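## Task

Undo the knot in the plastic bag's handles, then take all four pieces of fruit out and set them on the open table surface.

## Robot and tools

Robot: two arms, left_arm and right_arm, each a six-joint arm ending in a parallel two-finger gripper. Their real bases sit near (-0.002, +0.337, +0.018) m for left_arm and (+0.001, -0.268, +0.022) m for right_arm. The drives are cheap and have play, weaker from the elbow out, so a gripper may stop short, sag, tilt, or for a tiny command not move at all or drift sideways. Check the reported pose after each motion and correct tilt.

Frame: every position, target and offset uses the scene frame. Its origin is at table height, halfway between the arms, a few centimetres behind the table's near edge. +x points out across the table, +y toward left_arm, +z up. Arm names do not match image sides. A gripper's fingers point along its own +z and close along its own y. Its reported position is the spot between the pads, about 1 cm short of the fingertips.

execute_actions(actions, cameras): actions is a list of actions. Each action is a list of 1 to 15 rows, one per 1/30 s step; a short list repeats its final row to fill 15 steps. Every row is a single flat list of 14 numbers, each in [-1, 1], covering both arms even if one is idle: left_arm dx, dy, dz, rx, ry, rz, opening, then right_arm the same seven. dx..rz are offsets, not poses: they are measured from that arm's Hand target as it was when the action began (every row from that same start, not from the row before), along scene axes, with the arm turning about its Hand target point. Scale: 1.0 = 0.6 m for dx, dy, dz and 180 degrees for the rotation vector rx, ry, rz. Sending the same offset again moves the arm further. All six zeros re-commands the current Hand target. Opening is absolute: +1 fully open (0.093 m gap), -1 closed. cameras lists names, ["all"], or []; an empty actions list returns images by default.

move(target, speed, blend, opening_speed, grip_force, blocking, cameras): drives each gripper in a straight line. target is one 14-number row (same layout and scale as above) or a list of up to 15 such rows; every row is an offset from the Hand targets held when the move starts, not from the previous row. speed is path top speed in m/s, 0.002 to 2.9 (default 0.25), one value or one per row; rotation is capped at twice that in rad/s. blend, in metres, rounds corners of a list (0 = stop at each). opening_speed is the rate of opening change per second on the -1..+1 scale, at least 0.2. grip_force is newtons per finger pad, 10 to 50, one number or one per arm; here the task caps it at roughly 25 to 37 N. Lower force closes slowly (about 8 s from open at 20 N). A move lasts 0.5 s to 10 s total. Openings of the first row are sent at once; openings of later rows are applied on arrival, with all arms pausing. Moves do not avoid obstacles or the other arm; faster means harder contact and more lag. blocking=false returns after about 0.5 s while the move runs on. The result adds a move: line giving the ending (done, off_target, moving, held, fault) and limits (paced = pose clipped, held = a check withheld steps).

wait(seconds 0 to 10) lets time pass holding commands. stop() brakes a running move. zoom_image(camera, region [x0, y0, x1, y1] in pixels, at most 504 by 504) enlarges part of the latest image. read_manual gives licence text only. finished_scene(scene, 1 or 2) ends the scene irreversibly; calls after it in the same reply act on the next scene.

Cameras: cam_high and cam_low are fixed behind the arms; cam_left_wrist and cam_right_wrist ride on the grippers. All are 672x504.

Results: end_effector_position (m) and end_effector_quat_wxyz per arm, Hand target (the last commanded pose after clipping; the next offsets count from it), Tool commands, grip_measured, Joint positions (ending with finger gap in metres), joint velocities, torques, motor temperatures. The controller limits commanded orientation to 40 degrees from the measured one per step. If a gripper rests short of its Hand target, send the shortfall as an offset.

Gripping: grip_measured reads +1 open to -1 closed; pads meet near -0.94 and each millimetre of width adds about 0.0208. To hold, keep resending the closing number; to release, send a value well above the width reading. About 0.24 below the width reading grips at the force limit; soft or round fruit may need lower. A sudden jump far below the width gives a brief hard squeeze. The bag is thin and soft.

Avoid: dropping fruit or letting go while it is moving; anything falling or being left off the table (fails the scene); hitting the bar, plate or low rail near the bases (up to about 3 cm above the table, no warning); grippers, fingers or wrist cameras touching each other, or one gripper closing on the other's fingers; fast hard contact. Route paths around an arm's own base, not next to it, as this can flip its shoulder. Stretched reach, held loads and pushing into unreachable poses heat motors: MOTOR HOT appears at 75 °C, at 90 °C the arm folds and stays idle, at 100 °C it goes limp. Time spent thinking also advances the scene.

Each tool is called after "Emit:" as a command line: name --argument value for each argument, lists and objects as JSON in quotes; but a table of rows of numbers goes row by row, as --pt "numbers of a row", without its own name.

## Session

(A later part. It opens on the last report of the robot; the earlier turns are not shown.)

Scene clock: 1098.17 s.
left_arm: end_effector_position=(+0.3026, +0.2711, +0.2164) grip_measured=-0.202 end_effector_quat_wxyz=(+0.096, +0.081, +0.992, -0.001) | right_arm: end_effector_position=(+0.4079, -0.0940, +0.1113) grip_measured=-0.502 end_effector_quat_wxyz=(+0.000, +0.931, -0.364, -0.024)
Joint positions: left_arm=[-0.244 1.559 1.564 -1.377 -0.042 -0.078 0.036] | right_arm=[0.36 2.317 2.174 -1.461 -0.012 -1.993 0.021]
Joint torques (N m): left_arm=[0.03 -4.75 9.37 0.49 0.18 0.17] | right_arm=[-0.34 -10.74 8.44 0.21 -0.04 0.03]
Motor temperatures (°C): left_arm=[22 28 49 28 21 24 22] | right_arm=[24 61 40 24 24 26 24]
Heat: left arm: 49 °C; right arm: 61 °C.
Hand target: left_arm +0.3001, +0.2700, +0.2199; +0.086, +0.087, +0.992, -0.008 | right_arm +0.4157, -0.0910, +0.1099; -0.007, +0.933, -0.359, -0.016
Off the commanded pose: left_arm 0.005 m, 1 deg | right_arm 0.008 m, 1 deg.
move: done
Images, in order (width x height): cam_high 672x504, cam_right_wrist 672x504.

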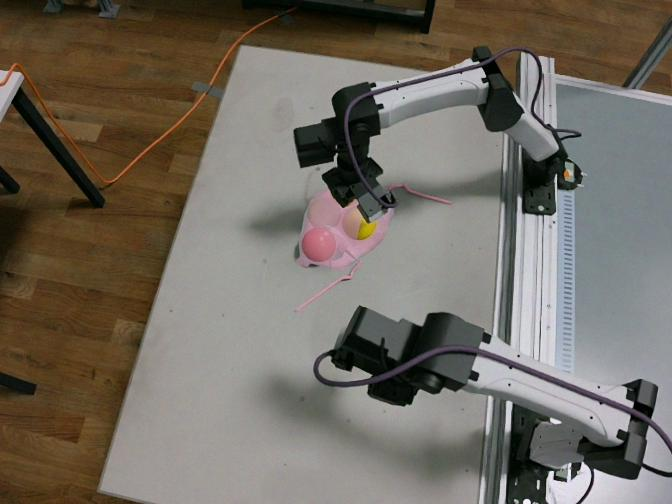

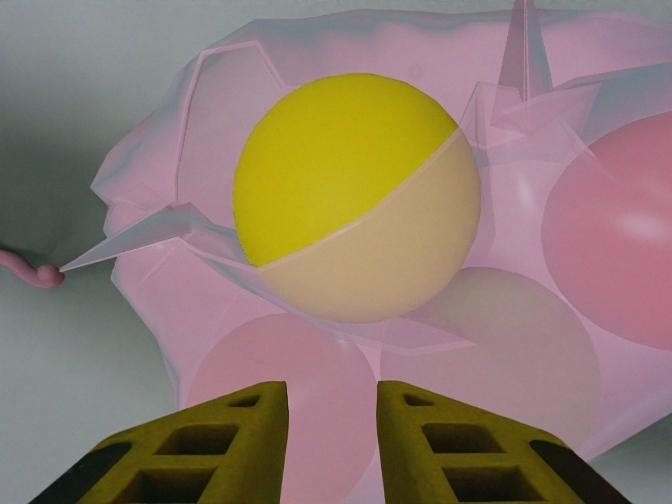

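Emit:
move --pt "0 0 0 0 0 0 -0.2 0.017 0.0075 0 0 0 0 -0.5" --pt "0 0 0 0 0 0 -0.2 0.017 0.0075 -0.06 0 0 0 -0.5" --speed 0.08 --cameras '["cam_right_wrist"]'

Scene clock: 1108.43 s.
left_arm: end_effector_position=(+0.3026, +0.2711, +0.2164) grip_measured=-0.202 end_effector_quat_wxyz=(+0.096, +0.081, +0.992, -0.001) | right_arm: end_effector_position=(+0.4243, -0.0862, +0.0813) grip_measured=-0.502 end_effector_quat_wxyz=(-0.008, +0.932, -0.363, -0.016)
Joint positions: left_arm=[-0.244 1.559 1.564 -1.377 -0.042 -0.078 0.036] | right_arm=[0.36 2.381 2.165 -1.368 -0.012 -1.995 0.021]
Joint torques (N m): left_arm=[0.08 -4.68 9.39 0.52 0.18 0.17] | right_arm=[-0.46 -11.89 4.85 0.33 0 0.02]
Motor temperatures (°C): left_arm=[22 28 49 27 21 24 22] | right_arm=[24 62 41 24 24 26 24]
Heat: left arm: 49 °C; right arm: 62 °C.
Hand target: left_arm +0.3001, +0.2700, +0.2199; +0.086, +0.087, +0.992, -0.008 | right_arm +0.4259, -0.0865, +0.0738; -0.006, +0.933, -0.359, -0.016
Off the commanded pose: left_arm 0.005 m, 1 deg | right_arm 0.008 m, 1 deg.
move: done
Images, in order (width x height): cam_right_wrist 672x504.

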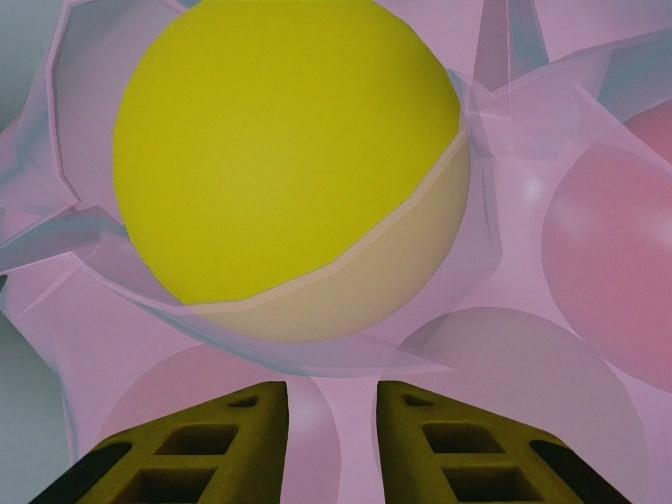

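Emit:
move --pt "0 0 0 0 0 0 -0.2 0.0 0.0 -0.03 0 0 0 -0.5" --pt "0 0 0 0 0 0 -0.2 0.0 0.0 -0.03 0 0 0 -1.0" --speed 0.06 --opening_speed 0.8 --cameras '["cam_right_wrist"]'

Scene clock: 1112.73 s.
left_arm: end_effector_position=(+0.3026, +0.2711, +0.2164) grip_measured=-0.202 end_effector_quat_wxyz=(+0.096, +0.081, +0.992, -0.001) | right_arm: end_effector_position=(+0.4257, -0.0853, +0.0645) grip_measured=-0.983 end_effector_quat_wxyz=(-0.010, +0.932, -0.362, -0.014)
Joint positions: left_arm=[-0.244 1.559 1.564 -1.377 -0.042 -0.078 0.036] | right_arm=[0.36 2.381 2.098 -1.294 -0.012 -1.996 0]
Joint torques (N m): left_arm=[0.05 -4.74 9.43 0.5 0.19 0.17] | right_arm=[-0.54 -11.85 5.04 0.32 -0.06 0.02]
Motor temperatures (°C): left_arm=[22 28 49 27 21 24 22] | right_arm=[24 63 40 24 24 26 24]
Heat: left arm: 49 °C; right arm: 63 °C.
Hand target: left_arm +0.3001, +0.2700, +0.2199; +0.086, +0.087, +0.992, -0.008 | right_arm +0.4260, -0.0865, +0.0558; -0.007, +0.933, -0.359, -0.016
Off the commanded pose: left_arm 0.005 m, 1 deg | right_arm 0.009 m, 1 deg.
move: done
Images, in order (width x height): cam_right_wrist 672x504.

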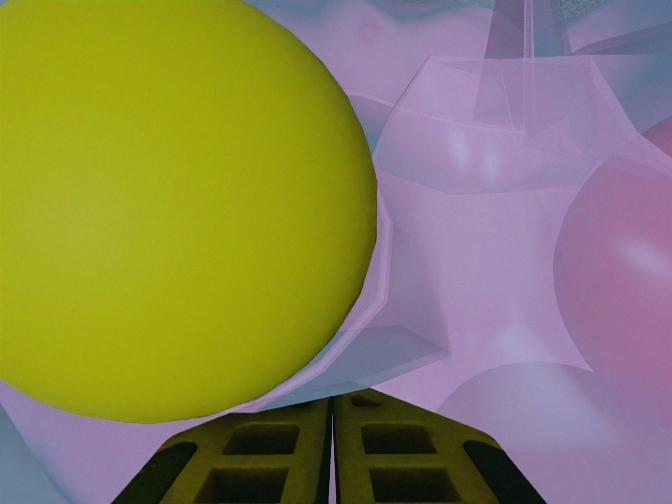

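Emit:
wait --seconds 0.2 --cameras '["cam_high","cam_low","cam_right_wrist"]'

Scene clock: 1116.70 s.
left_arm: end_effector_position=(+0.3026, +0.2711, +0.2164) grip_measured=-0.202 end_effector_quat_wxyz=(+0.096, +0.081, +0.992, -0.001) | right_arm: end_effector_position=(+0.4257, -0.0853, +0.0645) grip_measured=-0.983 end_effector_quat_wxyz=(-0.010, +0.932, -0.362, -0.014)
Joint positions: left_arm=[-0.244 1.559 1.564 -1.377 -0.042 -0.078 0.036] | right_arm=[0.36 2.381 2.098 -1.294 -0.012 -1.996 0]
Joint torques (N m): left_arm=[0.03 -4.71 9.39 0.53 0.17 0.17] | right_arm=[-0.61 -11.77 4.88 0.27 -0.04 0.07]
Motor temperatures (°C): left_arm=[22 28 49 27 21 24 22] | right_arm=[24 64 40 24 24 26 24]
Heat: left arm: 49 °C; right arm: 64 °C.
Hand target: left_arm +0.3001, +0.2700, +0.2199; +0.086, +0.087, +0.992, -0.008 | right_arm +0.4260, -0.0865, +0.0558; -0.007, +0.933, -0.359, -0.016
Tool commands: left_gripper/opening=-0.2 right_gripper/opening=-1.0
Off the commanded pose: left_arm 0.005 m, 1 deg | right_arm 0.009 m, 1 deg.
wait: 0.20 s; at rest from the start
Images, in order (width x height): cam_high 672x504, cam_low 672x504, cam_right_wrist 672x504.

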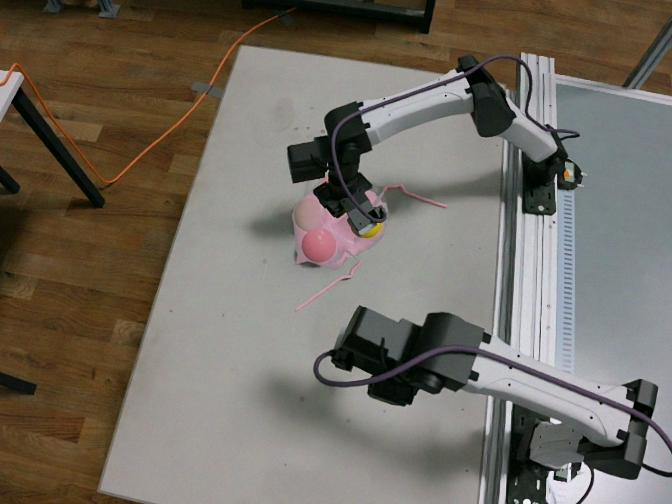

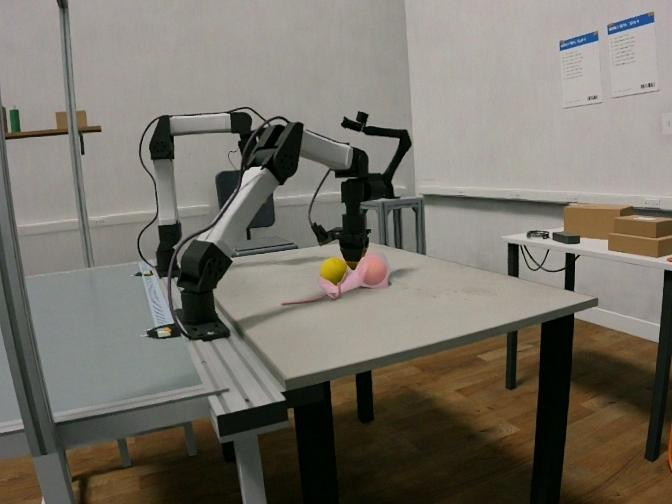

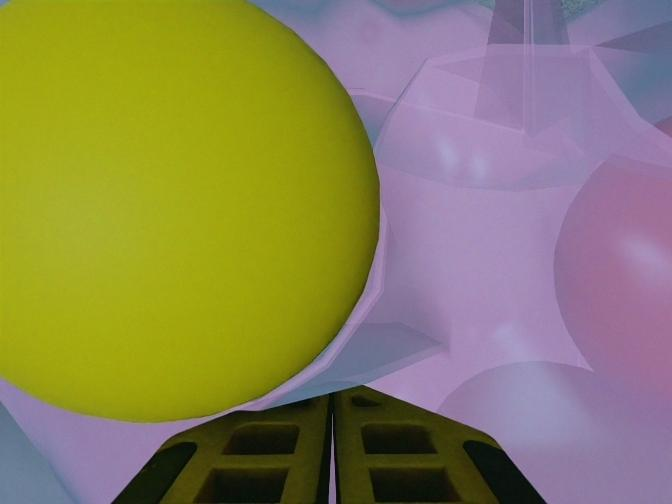

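Emit:
zoom_image --camera "cam_high" --region '[270, 150, 450, 320]'

Emit:
zoom_image --camera "cam_low" --region '[270, 220, 430, 320]'

Scaled by 2.800 from the camera's 672x504 image, which has a finer 960x720 frame.

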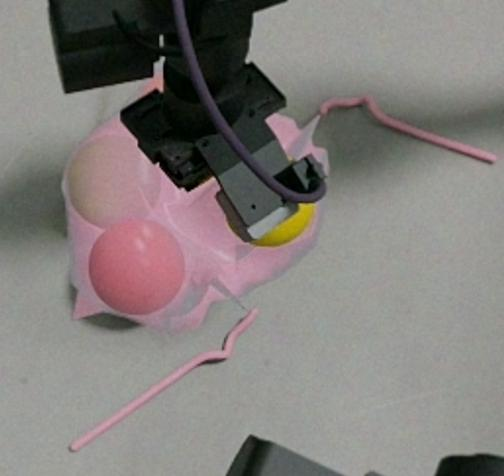

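Scaled by 3.150 from the camera's 672x504 image, which has a finer 960x720 frame.

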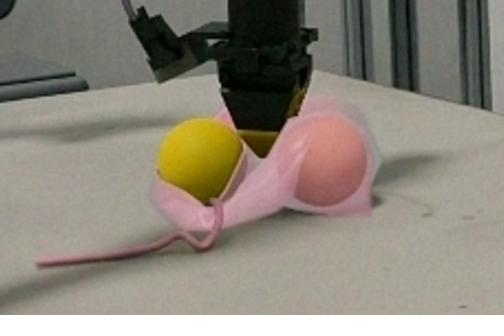

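Emit:
move --target '[0,0,0,0,0,0,-0.2, 0.033,-0.012,0.07,0,0,0,-1.0]' --speed 0.06 --cameras '["cam_high","cam_low","cam_right_wrist"]'

Scene clock: 1134.07 s.
left_arm: end_effector_position=(+0.3026, +0.2711, +0.2164) grip_measured=-0.202 end_effector_quat_wxyz=(+0.096, +0.081, +0.992, -0.001) | right_arm: end_effector_position=(+0.4442, -0.0923, +0.1028) grip_measured=-0.983 end_effector_quat_wxyz=(-0.013, +0.932, -0.362, -0.012)
Joint positions: left_arm=[-0.244 1.559 1.564 -1.377 -0.042 -0.078 0.036] | right_arm=[0.333 2.483 2.435 -1.523 -0.012 -2.024 0]
Joint torques (N m): left_arm=[0.02 -4.64 9.4 0.51 0.18 0.17] | right_arm=[-0.66 -11.03 8.21 0.04 -0.03 0.03]
Motor temperatures (°C): left_arm=[22 28 49 27 21 24 22] | right_arm=[24 67 40 24 24 26 24]
Heat: left arm: 49 °C; right arm: 67 °C.
Hand target: left_arm +0.3001, +0.2700, +0.2199; +0.086, +0.087, +0.992, -0.008 | right_arm +0.4457, -0.0937, +0.0979; -0.006, +0.933, -0.359, -0.016
Off the commanded pose: left_arm 0.005 m, 1 deg | right_arm 0.005 m, 1 deg.
move: done
Images, in order (width x height): cam_high 672x504, cam_low 672x504, cam_right_wrist 672x504.

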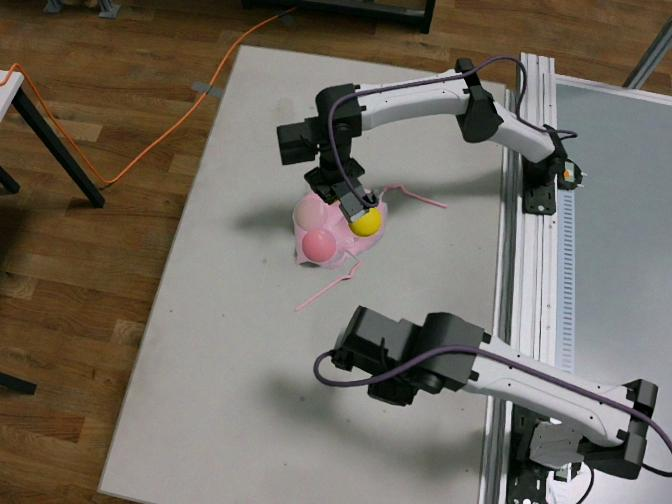

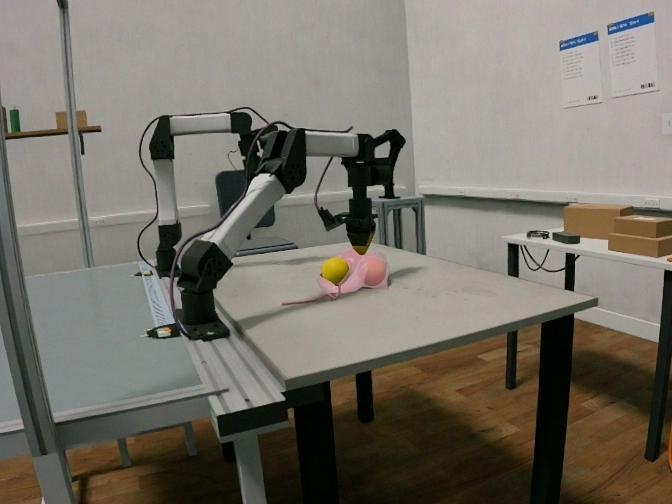

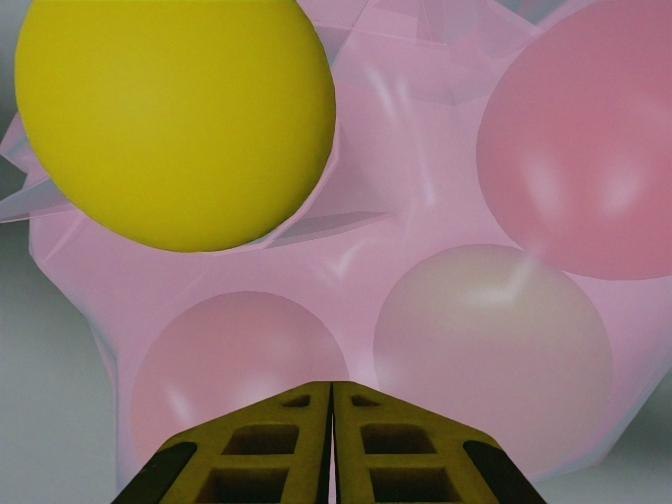

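Emit:
move --pt "0 0 0 0 0 0 -0.2 0.0 0.0 0.0 0 0 0 -0.5" --pt "0 0 0 0 0 0 -0.2 0.0 0.0 0.05 0 0 0 -0.5" --pt "0 0 0 0 0 0 -0.2 -0.13 0.02 0.14 0 0 0 -0.5" --speed 0.15 --opening_speed 1.0 --cameras '["cam_high","cam_right_wrist"]'

Scene clock: 1140.43 s.
left_arm: end_effector_position=(+0.3026, +0.2711, +0.2164) grip_measured=-0.202 end_effector_quat_wxyz=(+0.096, +0.081, +0.992, -0.001) | right_arm: end_effector_position=(+0.3740, -0.0818, +0.1697) grip_measured=-0.502 end_effector_quat_wxyz=(-0.014, +0.934, -0.357, -0.010)
Joint positions: left_arm=[-0.244 1.559 1.564 -1.377 -0.042 -0.078 0.036] | right_arm=[0.423 2.177 2.173 -1.562 -0.012 -1.944 0.021]
Joint torques (N m): left_arm=[0.05 -4.66 9.39 0.52 0.16 0.19] | right_arm=[0.34 -14.22 4.82 0.11 -0.07 0.21]
Motor temperatures (°C): left_arm=[22 28 49 27 21 24 22] | right_arm=[24 67 40 24 24 26 24]
Heat: left arm: 49 °C; right arm: 67 °C.
Hand target: left_arm +0.3001, +0.2700, +0.2199; +0.086, +0.087, +0.992, -0.008 | right_arm +0.3677, -0.0818, +0.1818; -0.007, +0.933, -0.359, -0.016
Off the commanded pose: left_arm 0.005 m, 1 deg | right_arm 0.014 m, 1 deg.
joint sent to its limit (right arm) — joint 4 (wrist pitch), lower limit. The joint targets still meet the commanded pose.
move: off_target (right_arm)
Images, in order (width x height): cam_high 672x504, cam_right_wrist 672x504.

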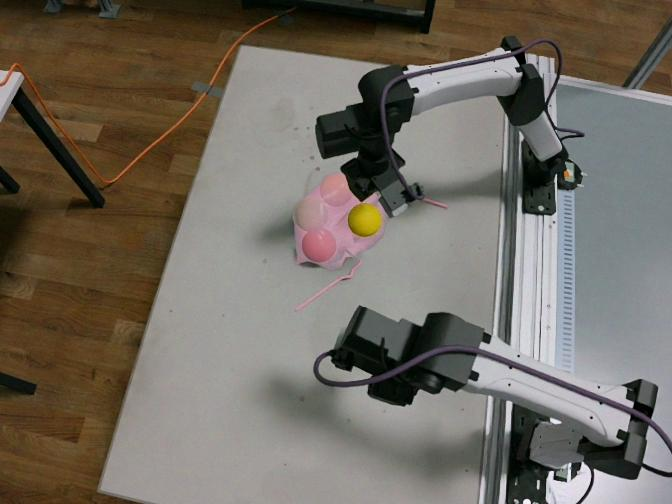

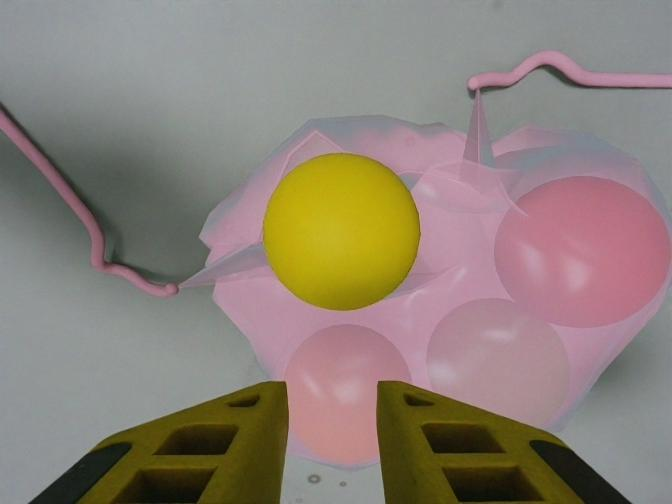

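Emit:
zoom_image --camera "cam_right_wrist" --region '[170, 90, 500, 340]'

Emit:
zoom_image --camera "cam_high" --region '[270, 150, 450, 320]'

Scaled by 1.527 from the camera's 672x504 image, which has a finer 960x720 frame.

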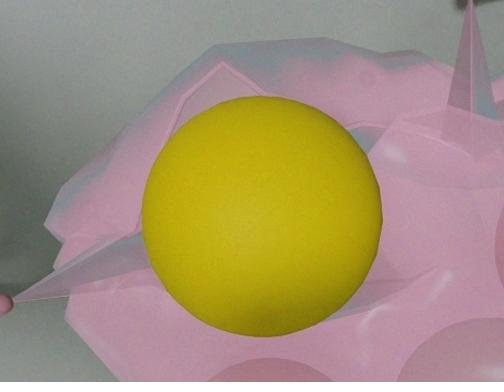

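Scaled by 2.800 from the camera's 672x504 image, which has a finer 960x720 frame.

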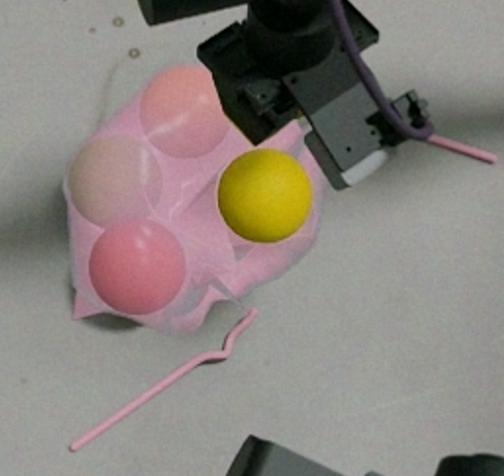

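Emit:
move --target '[0,0,0,0,0,0,-0.2, -0.0705,-0.0438,-0.205,0,0,0,-0.7]' --speed 0.15 --cameras '["cam_right_wrist"]'

Scene clock: 1174.70 s.
left_arm: end_effector_position=(+0.3026, +0.2711, +0.2164) grip_measured=-0.202 end_effector_quat_wxyz=(+0.096, +0.081, +0.992, -0.001) | right_arm: end_effector_position=(+0.3215, -0.1075, +0.0474) grip_measured=-0.697 end_effector_quat_wxyz=(+0.010, +0.932, -0.360, -0.032)
Joint positions: left_arm=[-0.244 1.559 1.564 -1.377 -0.042 -0.078 0.036] | right_arm=[0.417 2.02 1.439 -1.049 -0.012 -1.943 0.012]
Joint torques (N m): left_arm=[0.06 -4.72 9.37 0.5 0.18 0.17] | right_arm=[-0.64 -13.3 4.7 0.15 -0.04 0.04]
Motor temperatures (°C): left_arm=[22 28 49 27 21 24 22] | right_arm=[24 70 39 24 24 26 24]
Heat: left arm: 49 °C; right arm: 70 °C.
Hand target: left_arm +0.3001, +0.2700, +0.2199; +0.086, +0.087, +0.992, -0.008 | right_arm +0.3254, -0.1081, +0.0588; -0.006, +0.933, -0.359, -0.016
Off the commanded pose: left_arm 0.005 m, 1 deg | right_arm 0.012 m, 3 deg.
move: off_target (right_arm)
Images, in order (width x height): cam_right_wrist 672x504.

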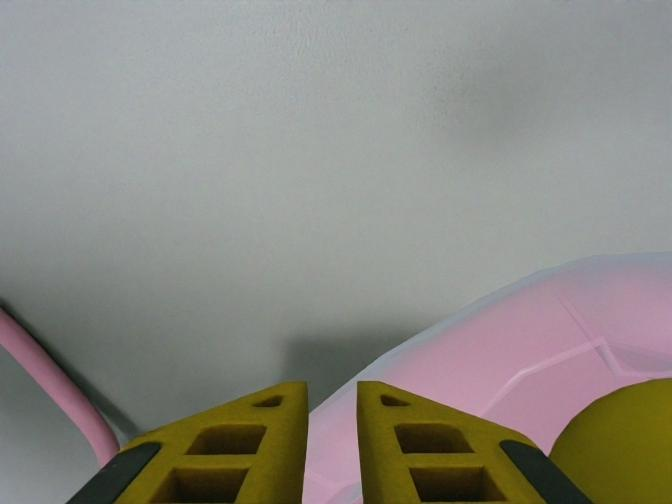

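Emit:
move --target '[0,0,0,0,0,0,-0.2, 0.032,0.029,-0.005,0,0,0,-0.7]' --speed 0.08 --cameras '["cam_right_wrist"]'

Scene clock: 1189.23 s.
left_arm: end_effector_position=(+0.3026, +0.2711, +0.2164) grip_measured=-0.202 end_effector_quat_wxyz=(+0.096, +0.081, +0.992, -0.001) | right_arm: end_effector_position=(+0.3440, -0.0965, +0.0571) grip_measured=-0.698 end_effector_quat_wxyz=(-0.010, +0.933, -0.360, -0.013)
Joint positions: left_arm=[-0.244 1.559 1.564 -1.377 -0.042 -0.078 0.036] | right_arm=[0.417 2.051 1.528 -1.052 -0.012 -1.943 0.012]
Joint torques (N m): left_arm=[-0.01 -4.75 9.36 0.52 0.18 0.17] | right_arm=[0.91 -8.42 8.17 0.05 -0.04 0.21]
Motor temperatures (°C): left_arm=[22 28 49 27 21 24 22] | right_arm=[24 70 38 24 24 26 24]
Heat: left arm: 49 °C; right arm: 70 °C.
Hand target: left_arm +0.3001, +0.2700, +0.2199; +0.086, +0.087, +0.992, -0.008 | right_arm +0.3447, -0.0906, +0.0558; -0.007, +0.933, -0.359, -0.016
Off the commanded pose: left_arm 0.005 m, 1 deg | right_arm 0.006 m, 1 deg.
move: done
Images, in order (width x height): cam_right_wrist 672x504.

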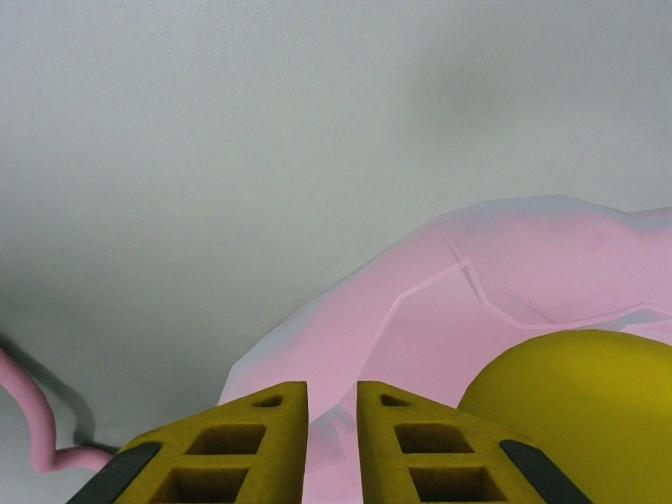

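Emit:
move --pt "0 0 0 0 0 0 -0.2 -0.003 -0.005 -0.063 0 0 0 -0.7" --pt "0 0 0 0 0 0 -0.2 -0.003 -0.005 -0.063 0 0 0 -1.0" --speed 0.08 --opening_speed 0.8 --cameras '["cam_right_wrist"]'

Scene clock: 1195.13 s.
left_arm: end_effector_position=(+0.3026, +0.2711, +0.2164) grip_measured=-0.202 end_effector_quat_wxyz=(+0.096, +0.081, +0.992, -0.001) | right_arm: end_effector_position=(+0.3440, -0.0959, +0.0302) grip_measured=-0.983 end_effector_quat_wxyz=(-0.010, +0.933, -0.360, -0.014)
Joint positions: left_arm=[-0.244 1.559 1.564 -1.377 -0.042 -0.078 0.036] | right_arm=[0.417 2.087 1.469 -0.959 -0.012 -1.943 0]
Joint torques (N m): left_arm=[0.02 -4.75 9.4 0.5 0.17 0.16] | right_arm=[0.36 -8.36 4.52 0.42 -0.04 0.13]
Motor temperatures (°C): left_arm=[22 28 49 27 21 24 22] | right_arm=[24 68 39 24 24 26 24]
Heat: left arm: 49 °C; right arm: 68 °C.
Hand target: left_arm +0.3001, +0.2700, +0.2199; +0.086, +0.087, +0.992, -0.008 | right_arm +0.3428, -0.0937, +0.0180; -0.006, +0.933, -0.359, -0.016
Off the commanded pose: left_arm 0.005 m, 1 deg | right_arm 0.012 m, 1 deg.
move: off_target (right_arm); target 2's new opening was sent with right_arm's hand 0.013 m and 0 deg from that target
Images, in order (width x height): cam_right_wrist 672x504.

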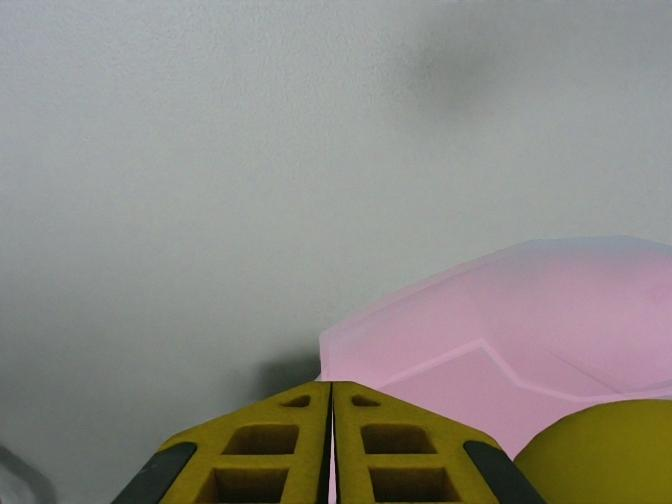

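Emit:
move --target '[0,0,0,0,0,0,-0.2, -0.085,-0.018,0.0,0,0,0,-1.0]' --speed 0.06 --cameras '["cam_high","cam_right_wrist"]'

Scene clock: 1199.10 s.
left_arm: end_effector_position=(+0.3026, +0.2711, +0.2164) grip_measured=-0.202 end_effector_quat_wxyz=(+0.096, +0.081, +0.992, -0.001) | right_arm: end_effector_position=(+0.3125, -0.0998, +0.0284) grip_measured=-0.983 end_effector_quat_wxyz=(-0.031, +0.932, -0.360, +0.008)
Joint positions: left_arm=[-0.244 1.559 1.564 -1.377 -0.042 -0.078 0.036] | right_arm=[0.449 1.936 1.234 -0.814 -0.006 -1.913 0]
Joint torques (N m): left_arm=[0.02 -4.78 9.43 0.53 0.18 0.16] | right_arm=[0.84 -8.68 2.78 0.02 -0.09 0.22]
Motor temperatures (°C): left_arm=[22 28 49 27 21 24 22] | right_arm=[24 67 39 24 24 26 24]
Heat: left arm: 49 °C; right arm: 67 °C.
Hand target: left_arm +0.3001, +0.2700, +0.2199; +0.086, +0.087, +0.992, -0.008 | right_arm +0.2918, -0.1045, +0.0180; -0.006, +0.933, -0.359, -0.016
Off the commanded pose: left_arm 0.005 m, 1 deg | right_arm 0.024 m, 4 deg.
move: off_target (right_arm)
Images, in order (width x height): cam_high 672x504, cam_right_wrist 672x504.

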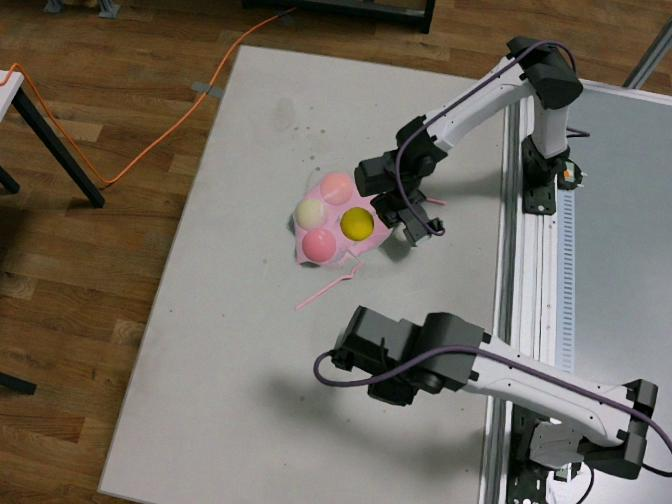

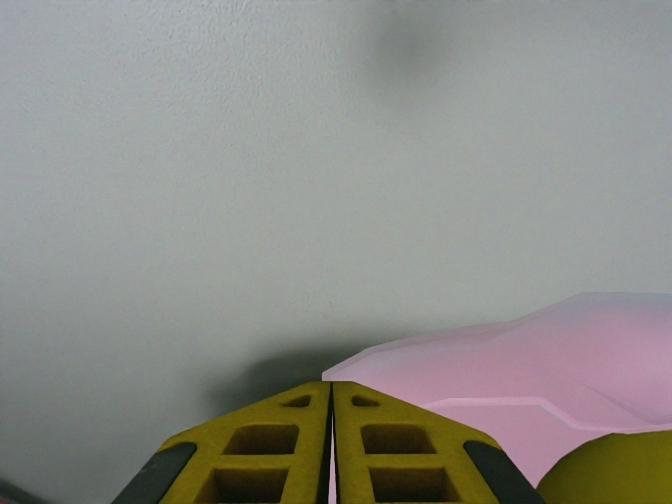

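Emit:
zoom_image --camera "cam_high" --region '[270, 150, 450, 320]'

Scaled by 2.800 from the camera's 672x504 image, which has a finer 960x720 frame.

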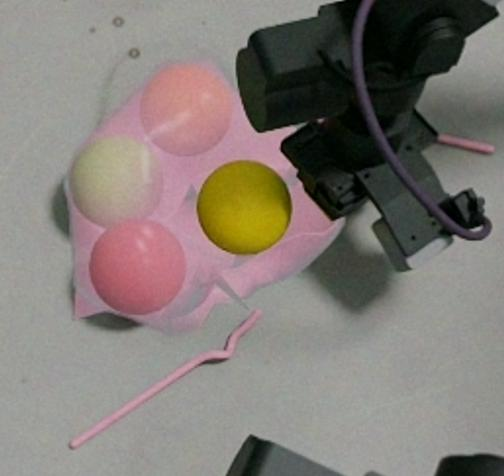

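Emit:
move --pt "0 0 0 0 0 0 -0.2 0.03 0.008 0.0 0 0 0 -0.5" --pt "0 0 0 0 0 0 -0.2 0.03 0.008 0.12 0 0 0 -0.5" --pt "0 0 0 0 0 0 -0.2 0.14 0.06 0.24 0 0 0 -0.5" --speed 0.12 --opening_speed 0.8 --cameras '["cam_high","cam_right_wrist"]'

Scene clock: 1209.40 s.
left_arm: end_effector_position=(+0.3026, +0.2711, +0.2164) grip_measured=-0.202 end_effector_quat_wxyz=(+0.096, +0.081, +0.992, -0.001) | right_arm: end_effector_position=(+0.3747, -0.0703, +0.1647) grip_measured=-0.502 end_effector_quat_wxyz=(-0.011, +0.933, -0.360, -0.007)
Joint positions: left_arm=[-0.244 1.559 1.564 -1.377 -0.042 -0.078 0.036] | right_arm=[0.449 2.202 2.192 -1.556 -0.003 -1.912 0.021]
Joint torques (N m): left_arm=[0.03 -4.67 9.46 0.52 0.18 0.17] | right_arm=[-0.42 -9.37 8.08 0.02 -0.15 0.11]
Motor temperatures (°C): left_arm=[22 28 50 26 21 24 22] | right_arm=[24 65 38 24 24 26 24]
Heat: left arm: 50 °C; right arm: 65 °C.
Hand target: left_arm +0.3001, +0.2700, +0.2199; +0.086, +0.087, +0.992, -0.008 | right_arm +0.3758, -0.0685, +0.1621; -0.006, +0.933, -0.359, -0.016
Off the commanded pose: left_arm 0.005 m, 1 deg | right_arm 0.003 m, 1 deg.
joint sent to its limit (right arm) — joint 4 (wrist pitch), lower limit. The joint targets still meet the commanded pose.
move: done
Images, in order (width x height): cam_high 672x504, cam_right_wrist 672x504.

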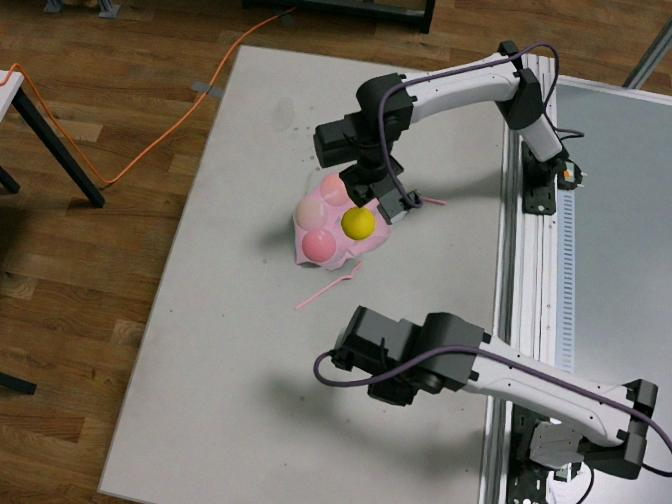

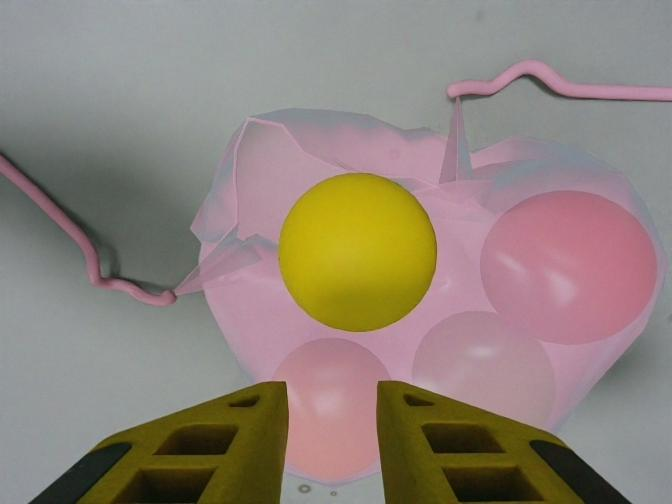

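Emit:
zoom_image --camera "cam_right_wrist" --region '[160, 100, 500, 400]'

Scaled by 1.482 from the camera's 672x504 image, which has a finer 960x720 frame.

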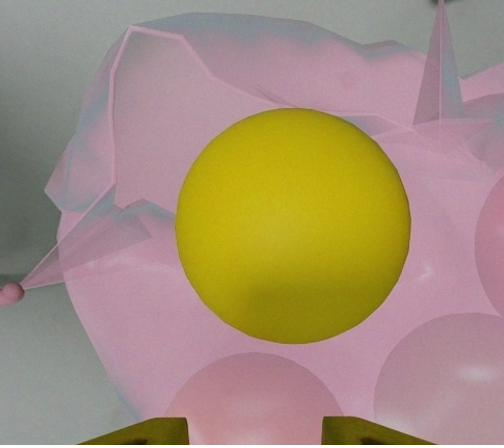

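Emit:
move --target '[0,0,0,0,0,0,-0.2, 0.022,0.004,-0.1035,0,0,-0.111,0.9]' --speed 0.1 --cameras '["cam_right_wrist"]'

Scene clock: 1227.87 s.
left_arm: end_effector_position=(+0.3026, +0.2711, +0.2164) grip_measured=-0.202 end_effector_quat_wxyz=(+0.096, +0.081, +0.992, -0.001) | right_arm: end_effector_position=(+0.3880, -0.0663, +0.1117) grip_measured=+0.897 end_effector_quat_wxyz=(-0.013, +0.861, -0.509, -0.007)
Joint positions: left_arm=[-0.244 1.559 1.564 -1.377 -0.042 -0.078 0.036] | right_arm=[0.44 2.225 2.019 -1.351 -0.003 -1.591 0.088]
Joint torques (N m): left_arm=[-0.01 -4.67 9.36 0.51 0.18 0.17] | right_arm=[-0.69 -9.91 5.08 0.36 -0.17 0.22]
Motor temperatures (°C): left_arm=[22 28 50 26 21 24 22] | right_arm=[24 64 39 24 24 26 24]
Heat: left arm: 50 °C; right arm: 64 °C.
Hand target: left_arm +0.3001, +0.2700, +0.2199; +0.086, +0.087, +0.992, -0.008 | right_arm +0.3890, -0.0661, +0.0999; -0.009, +0.857, -0.515, -0.015
Off the commanded pose: left_arm 0.005 m, 1 deg | right_arm 0.012 m, 1 deg.
move: off_target (right_arm)
Images, in order (width x height): cam_right_wrist 672x504.

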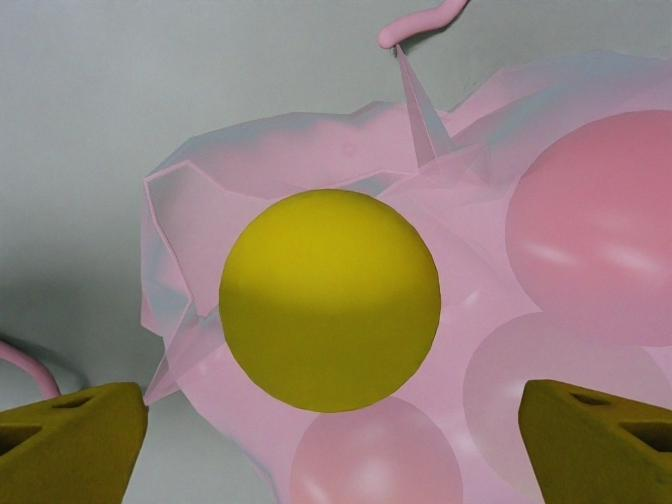

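Emit:
move --target '[0,0,0,0,0,0,-0.2, 0.005,-0.007,-0.03,0,0,-0.078,0.9]' --speed 0.1 --cameras '["cam_right_wrist"]'

Scene clock: 1241.40 s.
left_arm: end_effector_position=(+0.3026, +0.2711, +0.2164) grip_measured=-0.202 end_effector_quat_wxyz=(+0.096, +0.081, +0.992, -0.001) | right_arm: end_effector_position=(+0.3915, -0.0700, +0.0928) grip_measured=+0.897 end_effector_quat_wxyz=(-0.015, +0.792, -0.610, -0.007)
Joint positions: left_arm=[-0.244 1.559 1.564 -1.377 -0.042 -0.078 0.036] | right_arm=[0.428 2.225 1.944 -1.27 -0.003 -1.358 0.088]
Joint torques (N m): left_arm=[-0.01 -4.78 9.43 0.5 0.18 0.16] | right_arm=[-0.66 -10.24 5.14 0.39 -0.13 0.23]
Motor temperatures (°C): left_arm=[22 28 50 26 21 24 22] | right_arm=[24 62 38 24 24 26 24]
Heat: left arm: 50 °C; right arm: 62 °C.
Hand target: left_arm +0.3001, +0.2700, +0.2199; +0.086, +0.087, +0.992, -0.008 | right_arm +0.3920, -0.0702, +0.0819; -0.011, +0.788, -0.616, -0.013
Off the commanded pose: left_arm 0.005 m, 1 deg | right_arm 0.011 m, 1 deg.
move: off_target (right_arm)
Images, in order (width x height): cam_right_wrist 672x504.

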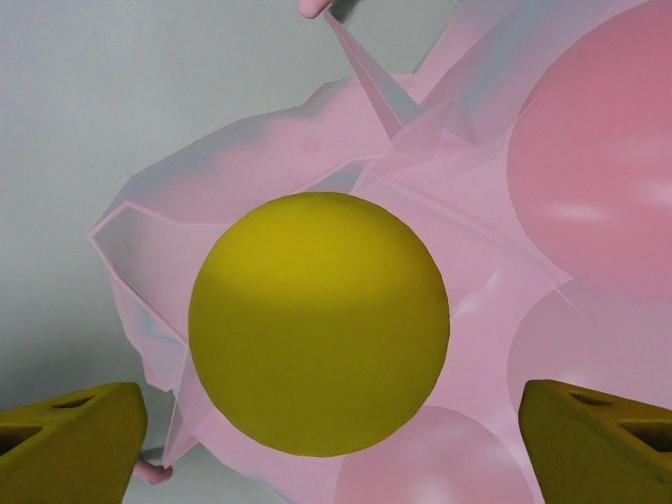

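Emit:
move --target '[0,0,0,0,0,0,-0.2, -0.0063,-0.0058,-0.025,0,0,0.0,0.8]' --speed 0.08 --cameras '["cam_right_wrist"]'

Scene clock: 1253.53 s.
left_arm: end_effector_position=(+0.3026, +0.2711, +0.2164) grip_measured=-0.202 end_effector_quat_wxyz=(+0.096, +0.081, +0.992, -0.001) | right_arm: end_effector_position=(+0.3876, -0.0738, +0.0716) grip_measured=+0.803 end_effector_quat_wxyz=(-0.009, +0.791, -0.612, -0.010)
Joint positions: left_arm=[-0.244 1.559 1.564 -1.377 -0.042 -0.078 0.036] | right_arm=[0.423 2.225 1.86 -1.201 -0.003 -1.357 0.084]
Joint torques (N m): left_arm=[0.13 -4.77 9.42 0.51 0.18 0.19] | right_arm=[-0.8 -11.4 5.16 0.38 -0.14 0.19]
Motor temperatures (°C): left_arm=[22 28 50 26 21 24 22] | right_arm=[24 62 38 24 24 26 24]
Heat: left arm: 50 °C; right arm: 62 °C.
Hand target: left_arm +0.3001, +0.2700, +0.2199; +0.086, +0.087, +0.992, -0.008 | right_arm +0.3883, -0.0737, +0.0669; -0.011, +0.787, -0.616, -0.013
Off the commanded pose: left_arm 0.005 m, 1 deg | right_arm 0.005 m, 1 deg.
move: done
Images, in order (width x height): cam_right_wrist 672x504.

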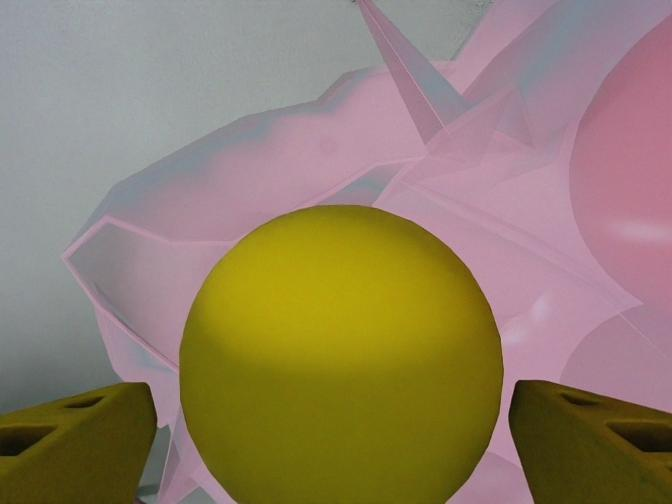

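Emit:
move --target '[0,0,0,0,0,0,-0.2, 0.005,0.001,-0.045,0,0,0.0,0.8]' --speed 0.05 --cameras '["cam_right_wrist"]'

Scene clock: 1259.27 s.
left_arm: end_effector_position=(+0.3026, +0.2711, +0.2164) grip_measured=-0.202 end_effector_quat_wxyz=(+0.096, +0.081, +0.992, -0.001) | right_arm: end_effector_position=(+0.3898, -0.0722, +0.0532) grip_measured=+0.802 end_effector_quat_wxyz=(-0.014, +0.791, -0.612, -0.007)
Joint positions: left_arm=[-0.244 1.559 1.564 -1.377 -0.042 -0.078 0.036] | right_arm=[0.423 2.237 1.805 -1.122 -0.003 -1.357 0.084]
Joint torques (N m): left_arm=[0.06 -4.67 9.31 0.52 0.19 0.18] | right_arm=[-1.1 -9.84 5.18 0.45 -0.16 0.15]
Motor temperatures (°C): left_arm=[22 28 50 26 21 24 22] | right_arm=[24 62 38 24 24 26 24]
Heat: left arm: 50 °C; right arm: 62 °C.
Hand target: left_arm +0.3001, +0.2700, +0.2199; +0.086, +0.087, +0.992, -0.008 | right_arm +0.3912, -0.0731, +0.0399; -0.011, +0.787, -0.616, -0.014
Off the commanded pose: left_arm 0.005 m, 1 deg | right_arm 0.013 m, 1 deg.
move: off_target (right_arm)
Images, in order (width x height): cam_right_wrist 672x504.

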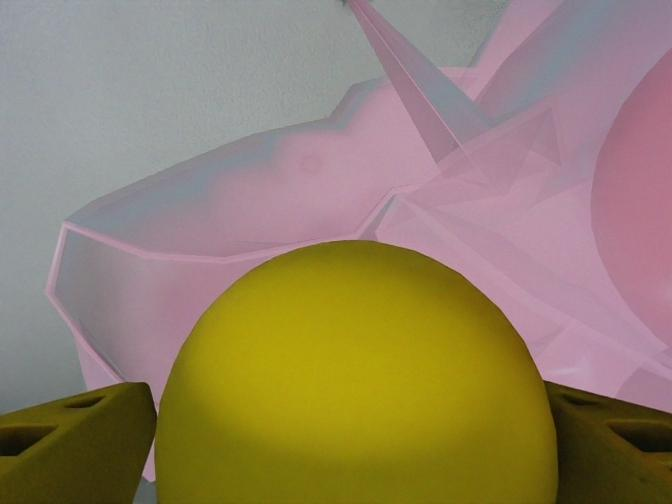

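Emit:
move --target '[0,0,0,0,0,0,-0.2, 0.009,0.002,-0.013,0,0,0.0,0.8]' --speed 0.05 --cameras '["cam_right_wrist"]'

Scene clock: 1264.30 s.
left_arm: end_effector_position=(+0.3026, +0.2711, +0.2164) grip_measured=-0.202 end_effector_quat_wxyz=(+0.096, +0.081, +0.992, -0.001) | right_arm: end_effector_position=(+0.3917, -0.0739, +0.0403) grip_measured=+0.802 end_effector_quat_wxyz=(-0.007, +0.789, -0.615, -0.011)
Joint positions: left_arm=[-0.244 1.559 1.564 -1.377 -0.042 -0.078 0.036] | right_arm=[0.417 2.268 1.805 -1.107 -0.003 -1.357 0.084]
Joint torques (N m): left_arm=[0.03 -4.82 9.44 0.52 0.17 0.18] | right_arm=[-0.65 -9.98 6.74 0.42 -0.15 0.12]
Motor temperatures (°C): left_arm=[22 28 50 26 21 24 22] | right_arm=[24 61 38 24 24 26 24]
Heat: left arm: 50 °C; right arm: 61 °C.
Hand target: left_arm +0.3001, +0.2700, +0.2199; +0.086, +0.087, +0.992, -0.008 | right_arm +0.3967, -0.0719, +0.0321; -0.011, +0.788, -0.616, -0.013
Off the commanded pose: left_arm 0.005 m, 1 deg | right_arm 0.010 m, 1 deg.
move: done
Images, in order (width x height): cam_right_wrist 672x504.

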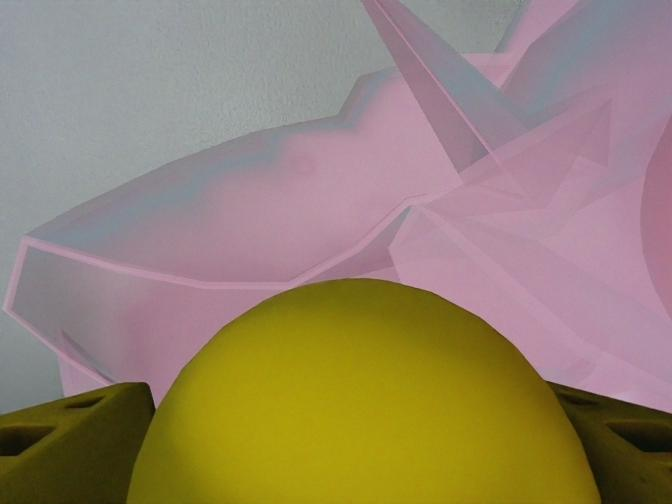

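Emit:
move --target '[0,0,0,0,0,0,-0.2, 0,0,0,0,0,0.0,0.3]' --speed 0.05 --opening_speed 0.4 --cameras '["cam_right_wrist"]'

Scene clock: 1268.57 s.
left_arm: end_effector_position=(+0.3026, +0.2711, +0.2164) grip_measured=-0.202 end_effector_quat_wxyz=(+0.096, +0.081, +0.992, -0.001) | right_arm: end_effector_position=(+0.3928, -0.0733, +0.0403) grip_measured=+0.334 end_effector_quat_wxyz=(-0.009, +0.789, -0.615, -0.010)
Joint positions: left_arm=[-0.244 1.559 1.564 -1.377 -0.042 -0.078 0.036] | right_arm=[0.417 2.268 1.805 -1.101 -0.003 -1.357 0.061]
Joint torques (N m): left_arm=[0.05 -4.66 9.42 0.5 0.18 0.16] | right_arm=[-0.59 -10.03 6.65 0.34 -0.13 0.15]
Motor temperatures (°C): left_arm=[22 28 50 26 21 24 22] | right_arm=[24 62 38 24 24 26 24]
Heat: left arm: 50 °C; right arm: 62 °C.
Hand target: left_arm +0.3001, +0.2700, +0.2199; +0.086, +0.087, +0.992, -0.008 | right_arm +0.3966, -0.0719, +0.0321; -0.011, +0.788, -0.616, -0.013
Off the commanded pose: left_arm 0.005 m, 1 deg | right_arm 0.009 m, 1 deg.
move: done
Images, in order (width x height): cam_right_wrist 672x504.

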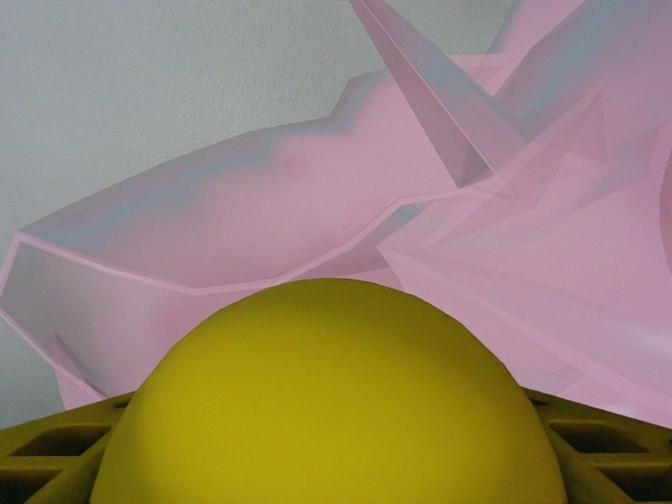

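Emit:
move --target '[0,0,0,0,0,0,-0.2, 0,0,0.15,0,0,0.0,0.3]' --speed 0.08 --cameras '["cam_high","cam_low","cam_right_wrist"]'

Scene clock: 1272.63 s.
left_arm: end_effector_position=(+0.3026, +0.2711, +0.2164) grip_measured=-0.202 end_effector_quat_wxyz=(+0.096, +0.081, +0.992, -0.001) | right_arm: end_effector_position=(+0.3947, -0.0742, +0.1130) grip_measured=+0.334 end_effector_quat_wxyz=(-0.001, +0.789, -0.614, -0.013)
Joint positions: left_arm=[-0.244 1.559 1.564 -1.377 -0.042 -0.078 0.036] | right_arm=[0.417 2.268 2.095 -1.409 -0.003 -1.357 0.061]
Joint torques (N m): left_arm=[0.09 -4.77 9.35 0.52 0.19 0.17] | right_arm=[-0.27 -12.33 8.43 0.03 -0.15 0.2]
Motor temperatures (°C): left_arm=[22 28 50 26 21 24 22] | right_arm=[24 64 38 24 24 26 24]
Heat: left arm: 50 °C; right arm: 64 °C.
Hand target: left_arm +0.3001, +0.2700, +0.2199; +0.086, +0.087, +0.992, -0.008 | right_arm +0.3966, -0.0719, +0.1222; -0.011, +0.788, -0.616, -0.013
Off the commanded pose: left_arm 0.005 m, 1 deg | right_arm 0.010 m, 1 deg.
move: done
Images, in order (width x height): cam_high 672x504, cam_low 672x504, cam_right_wrist 672x504.

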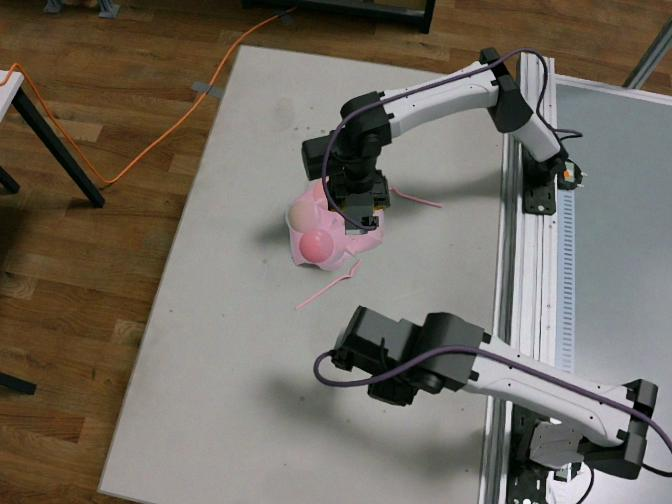

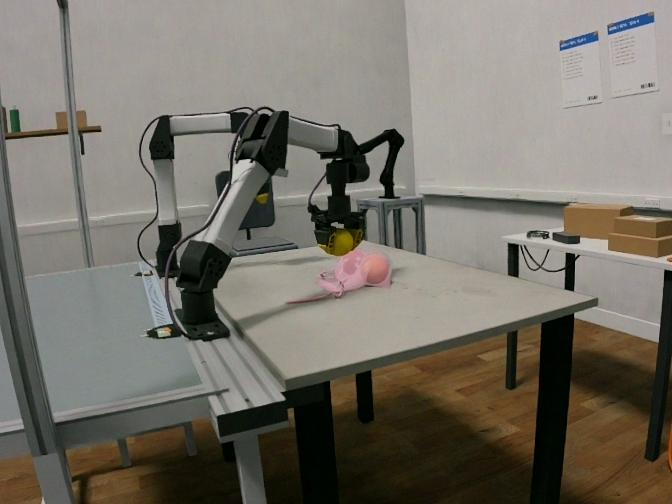

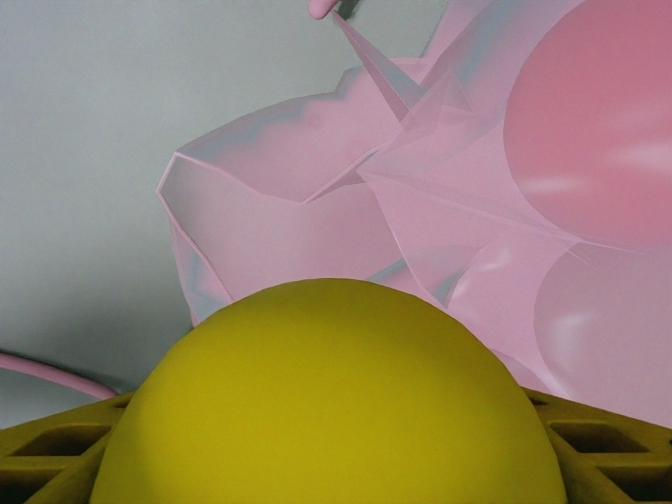

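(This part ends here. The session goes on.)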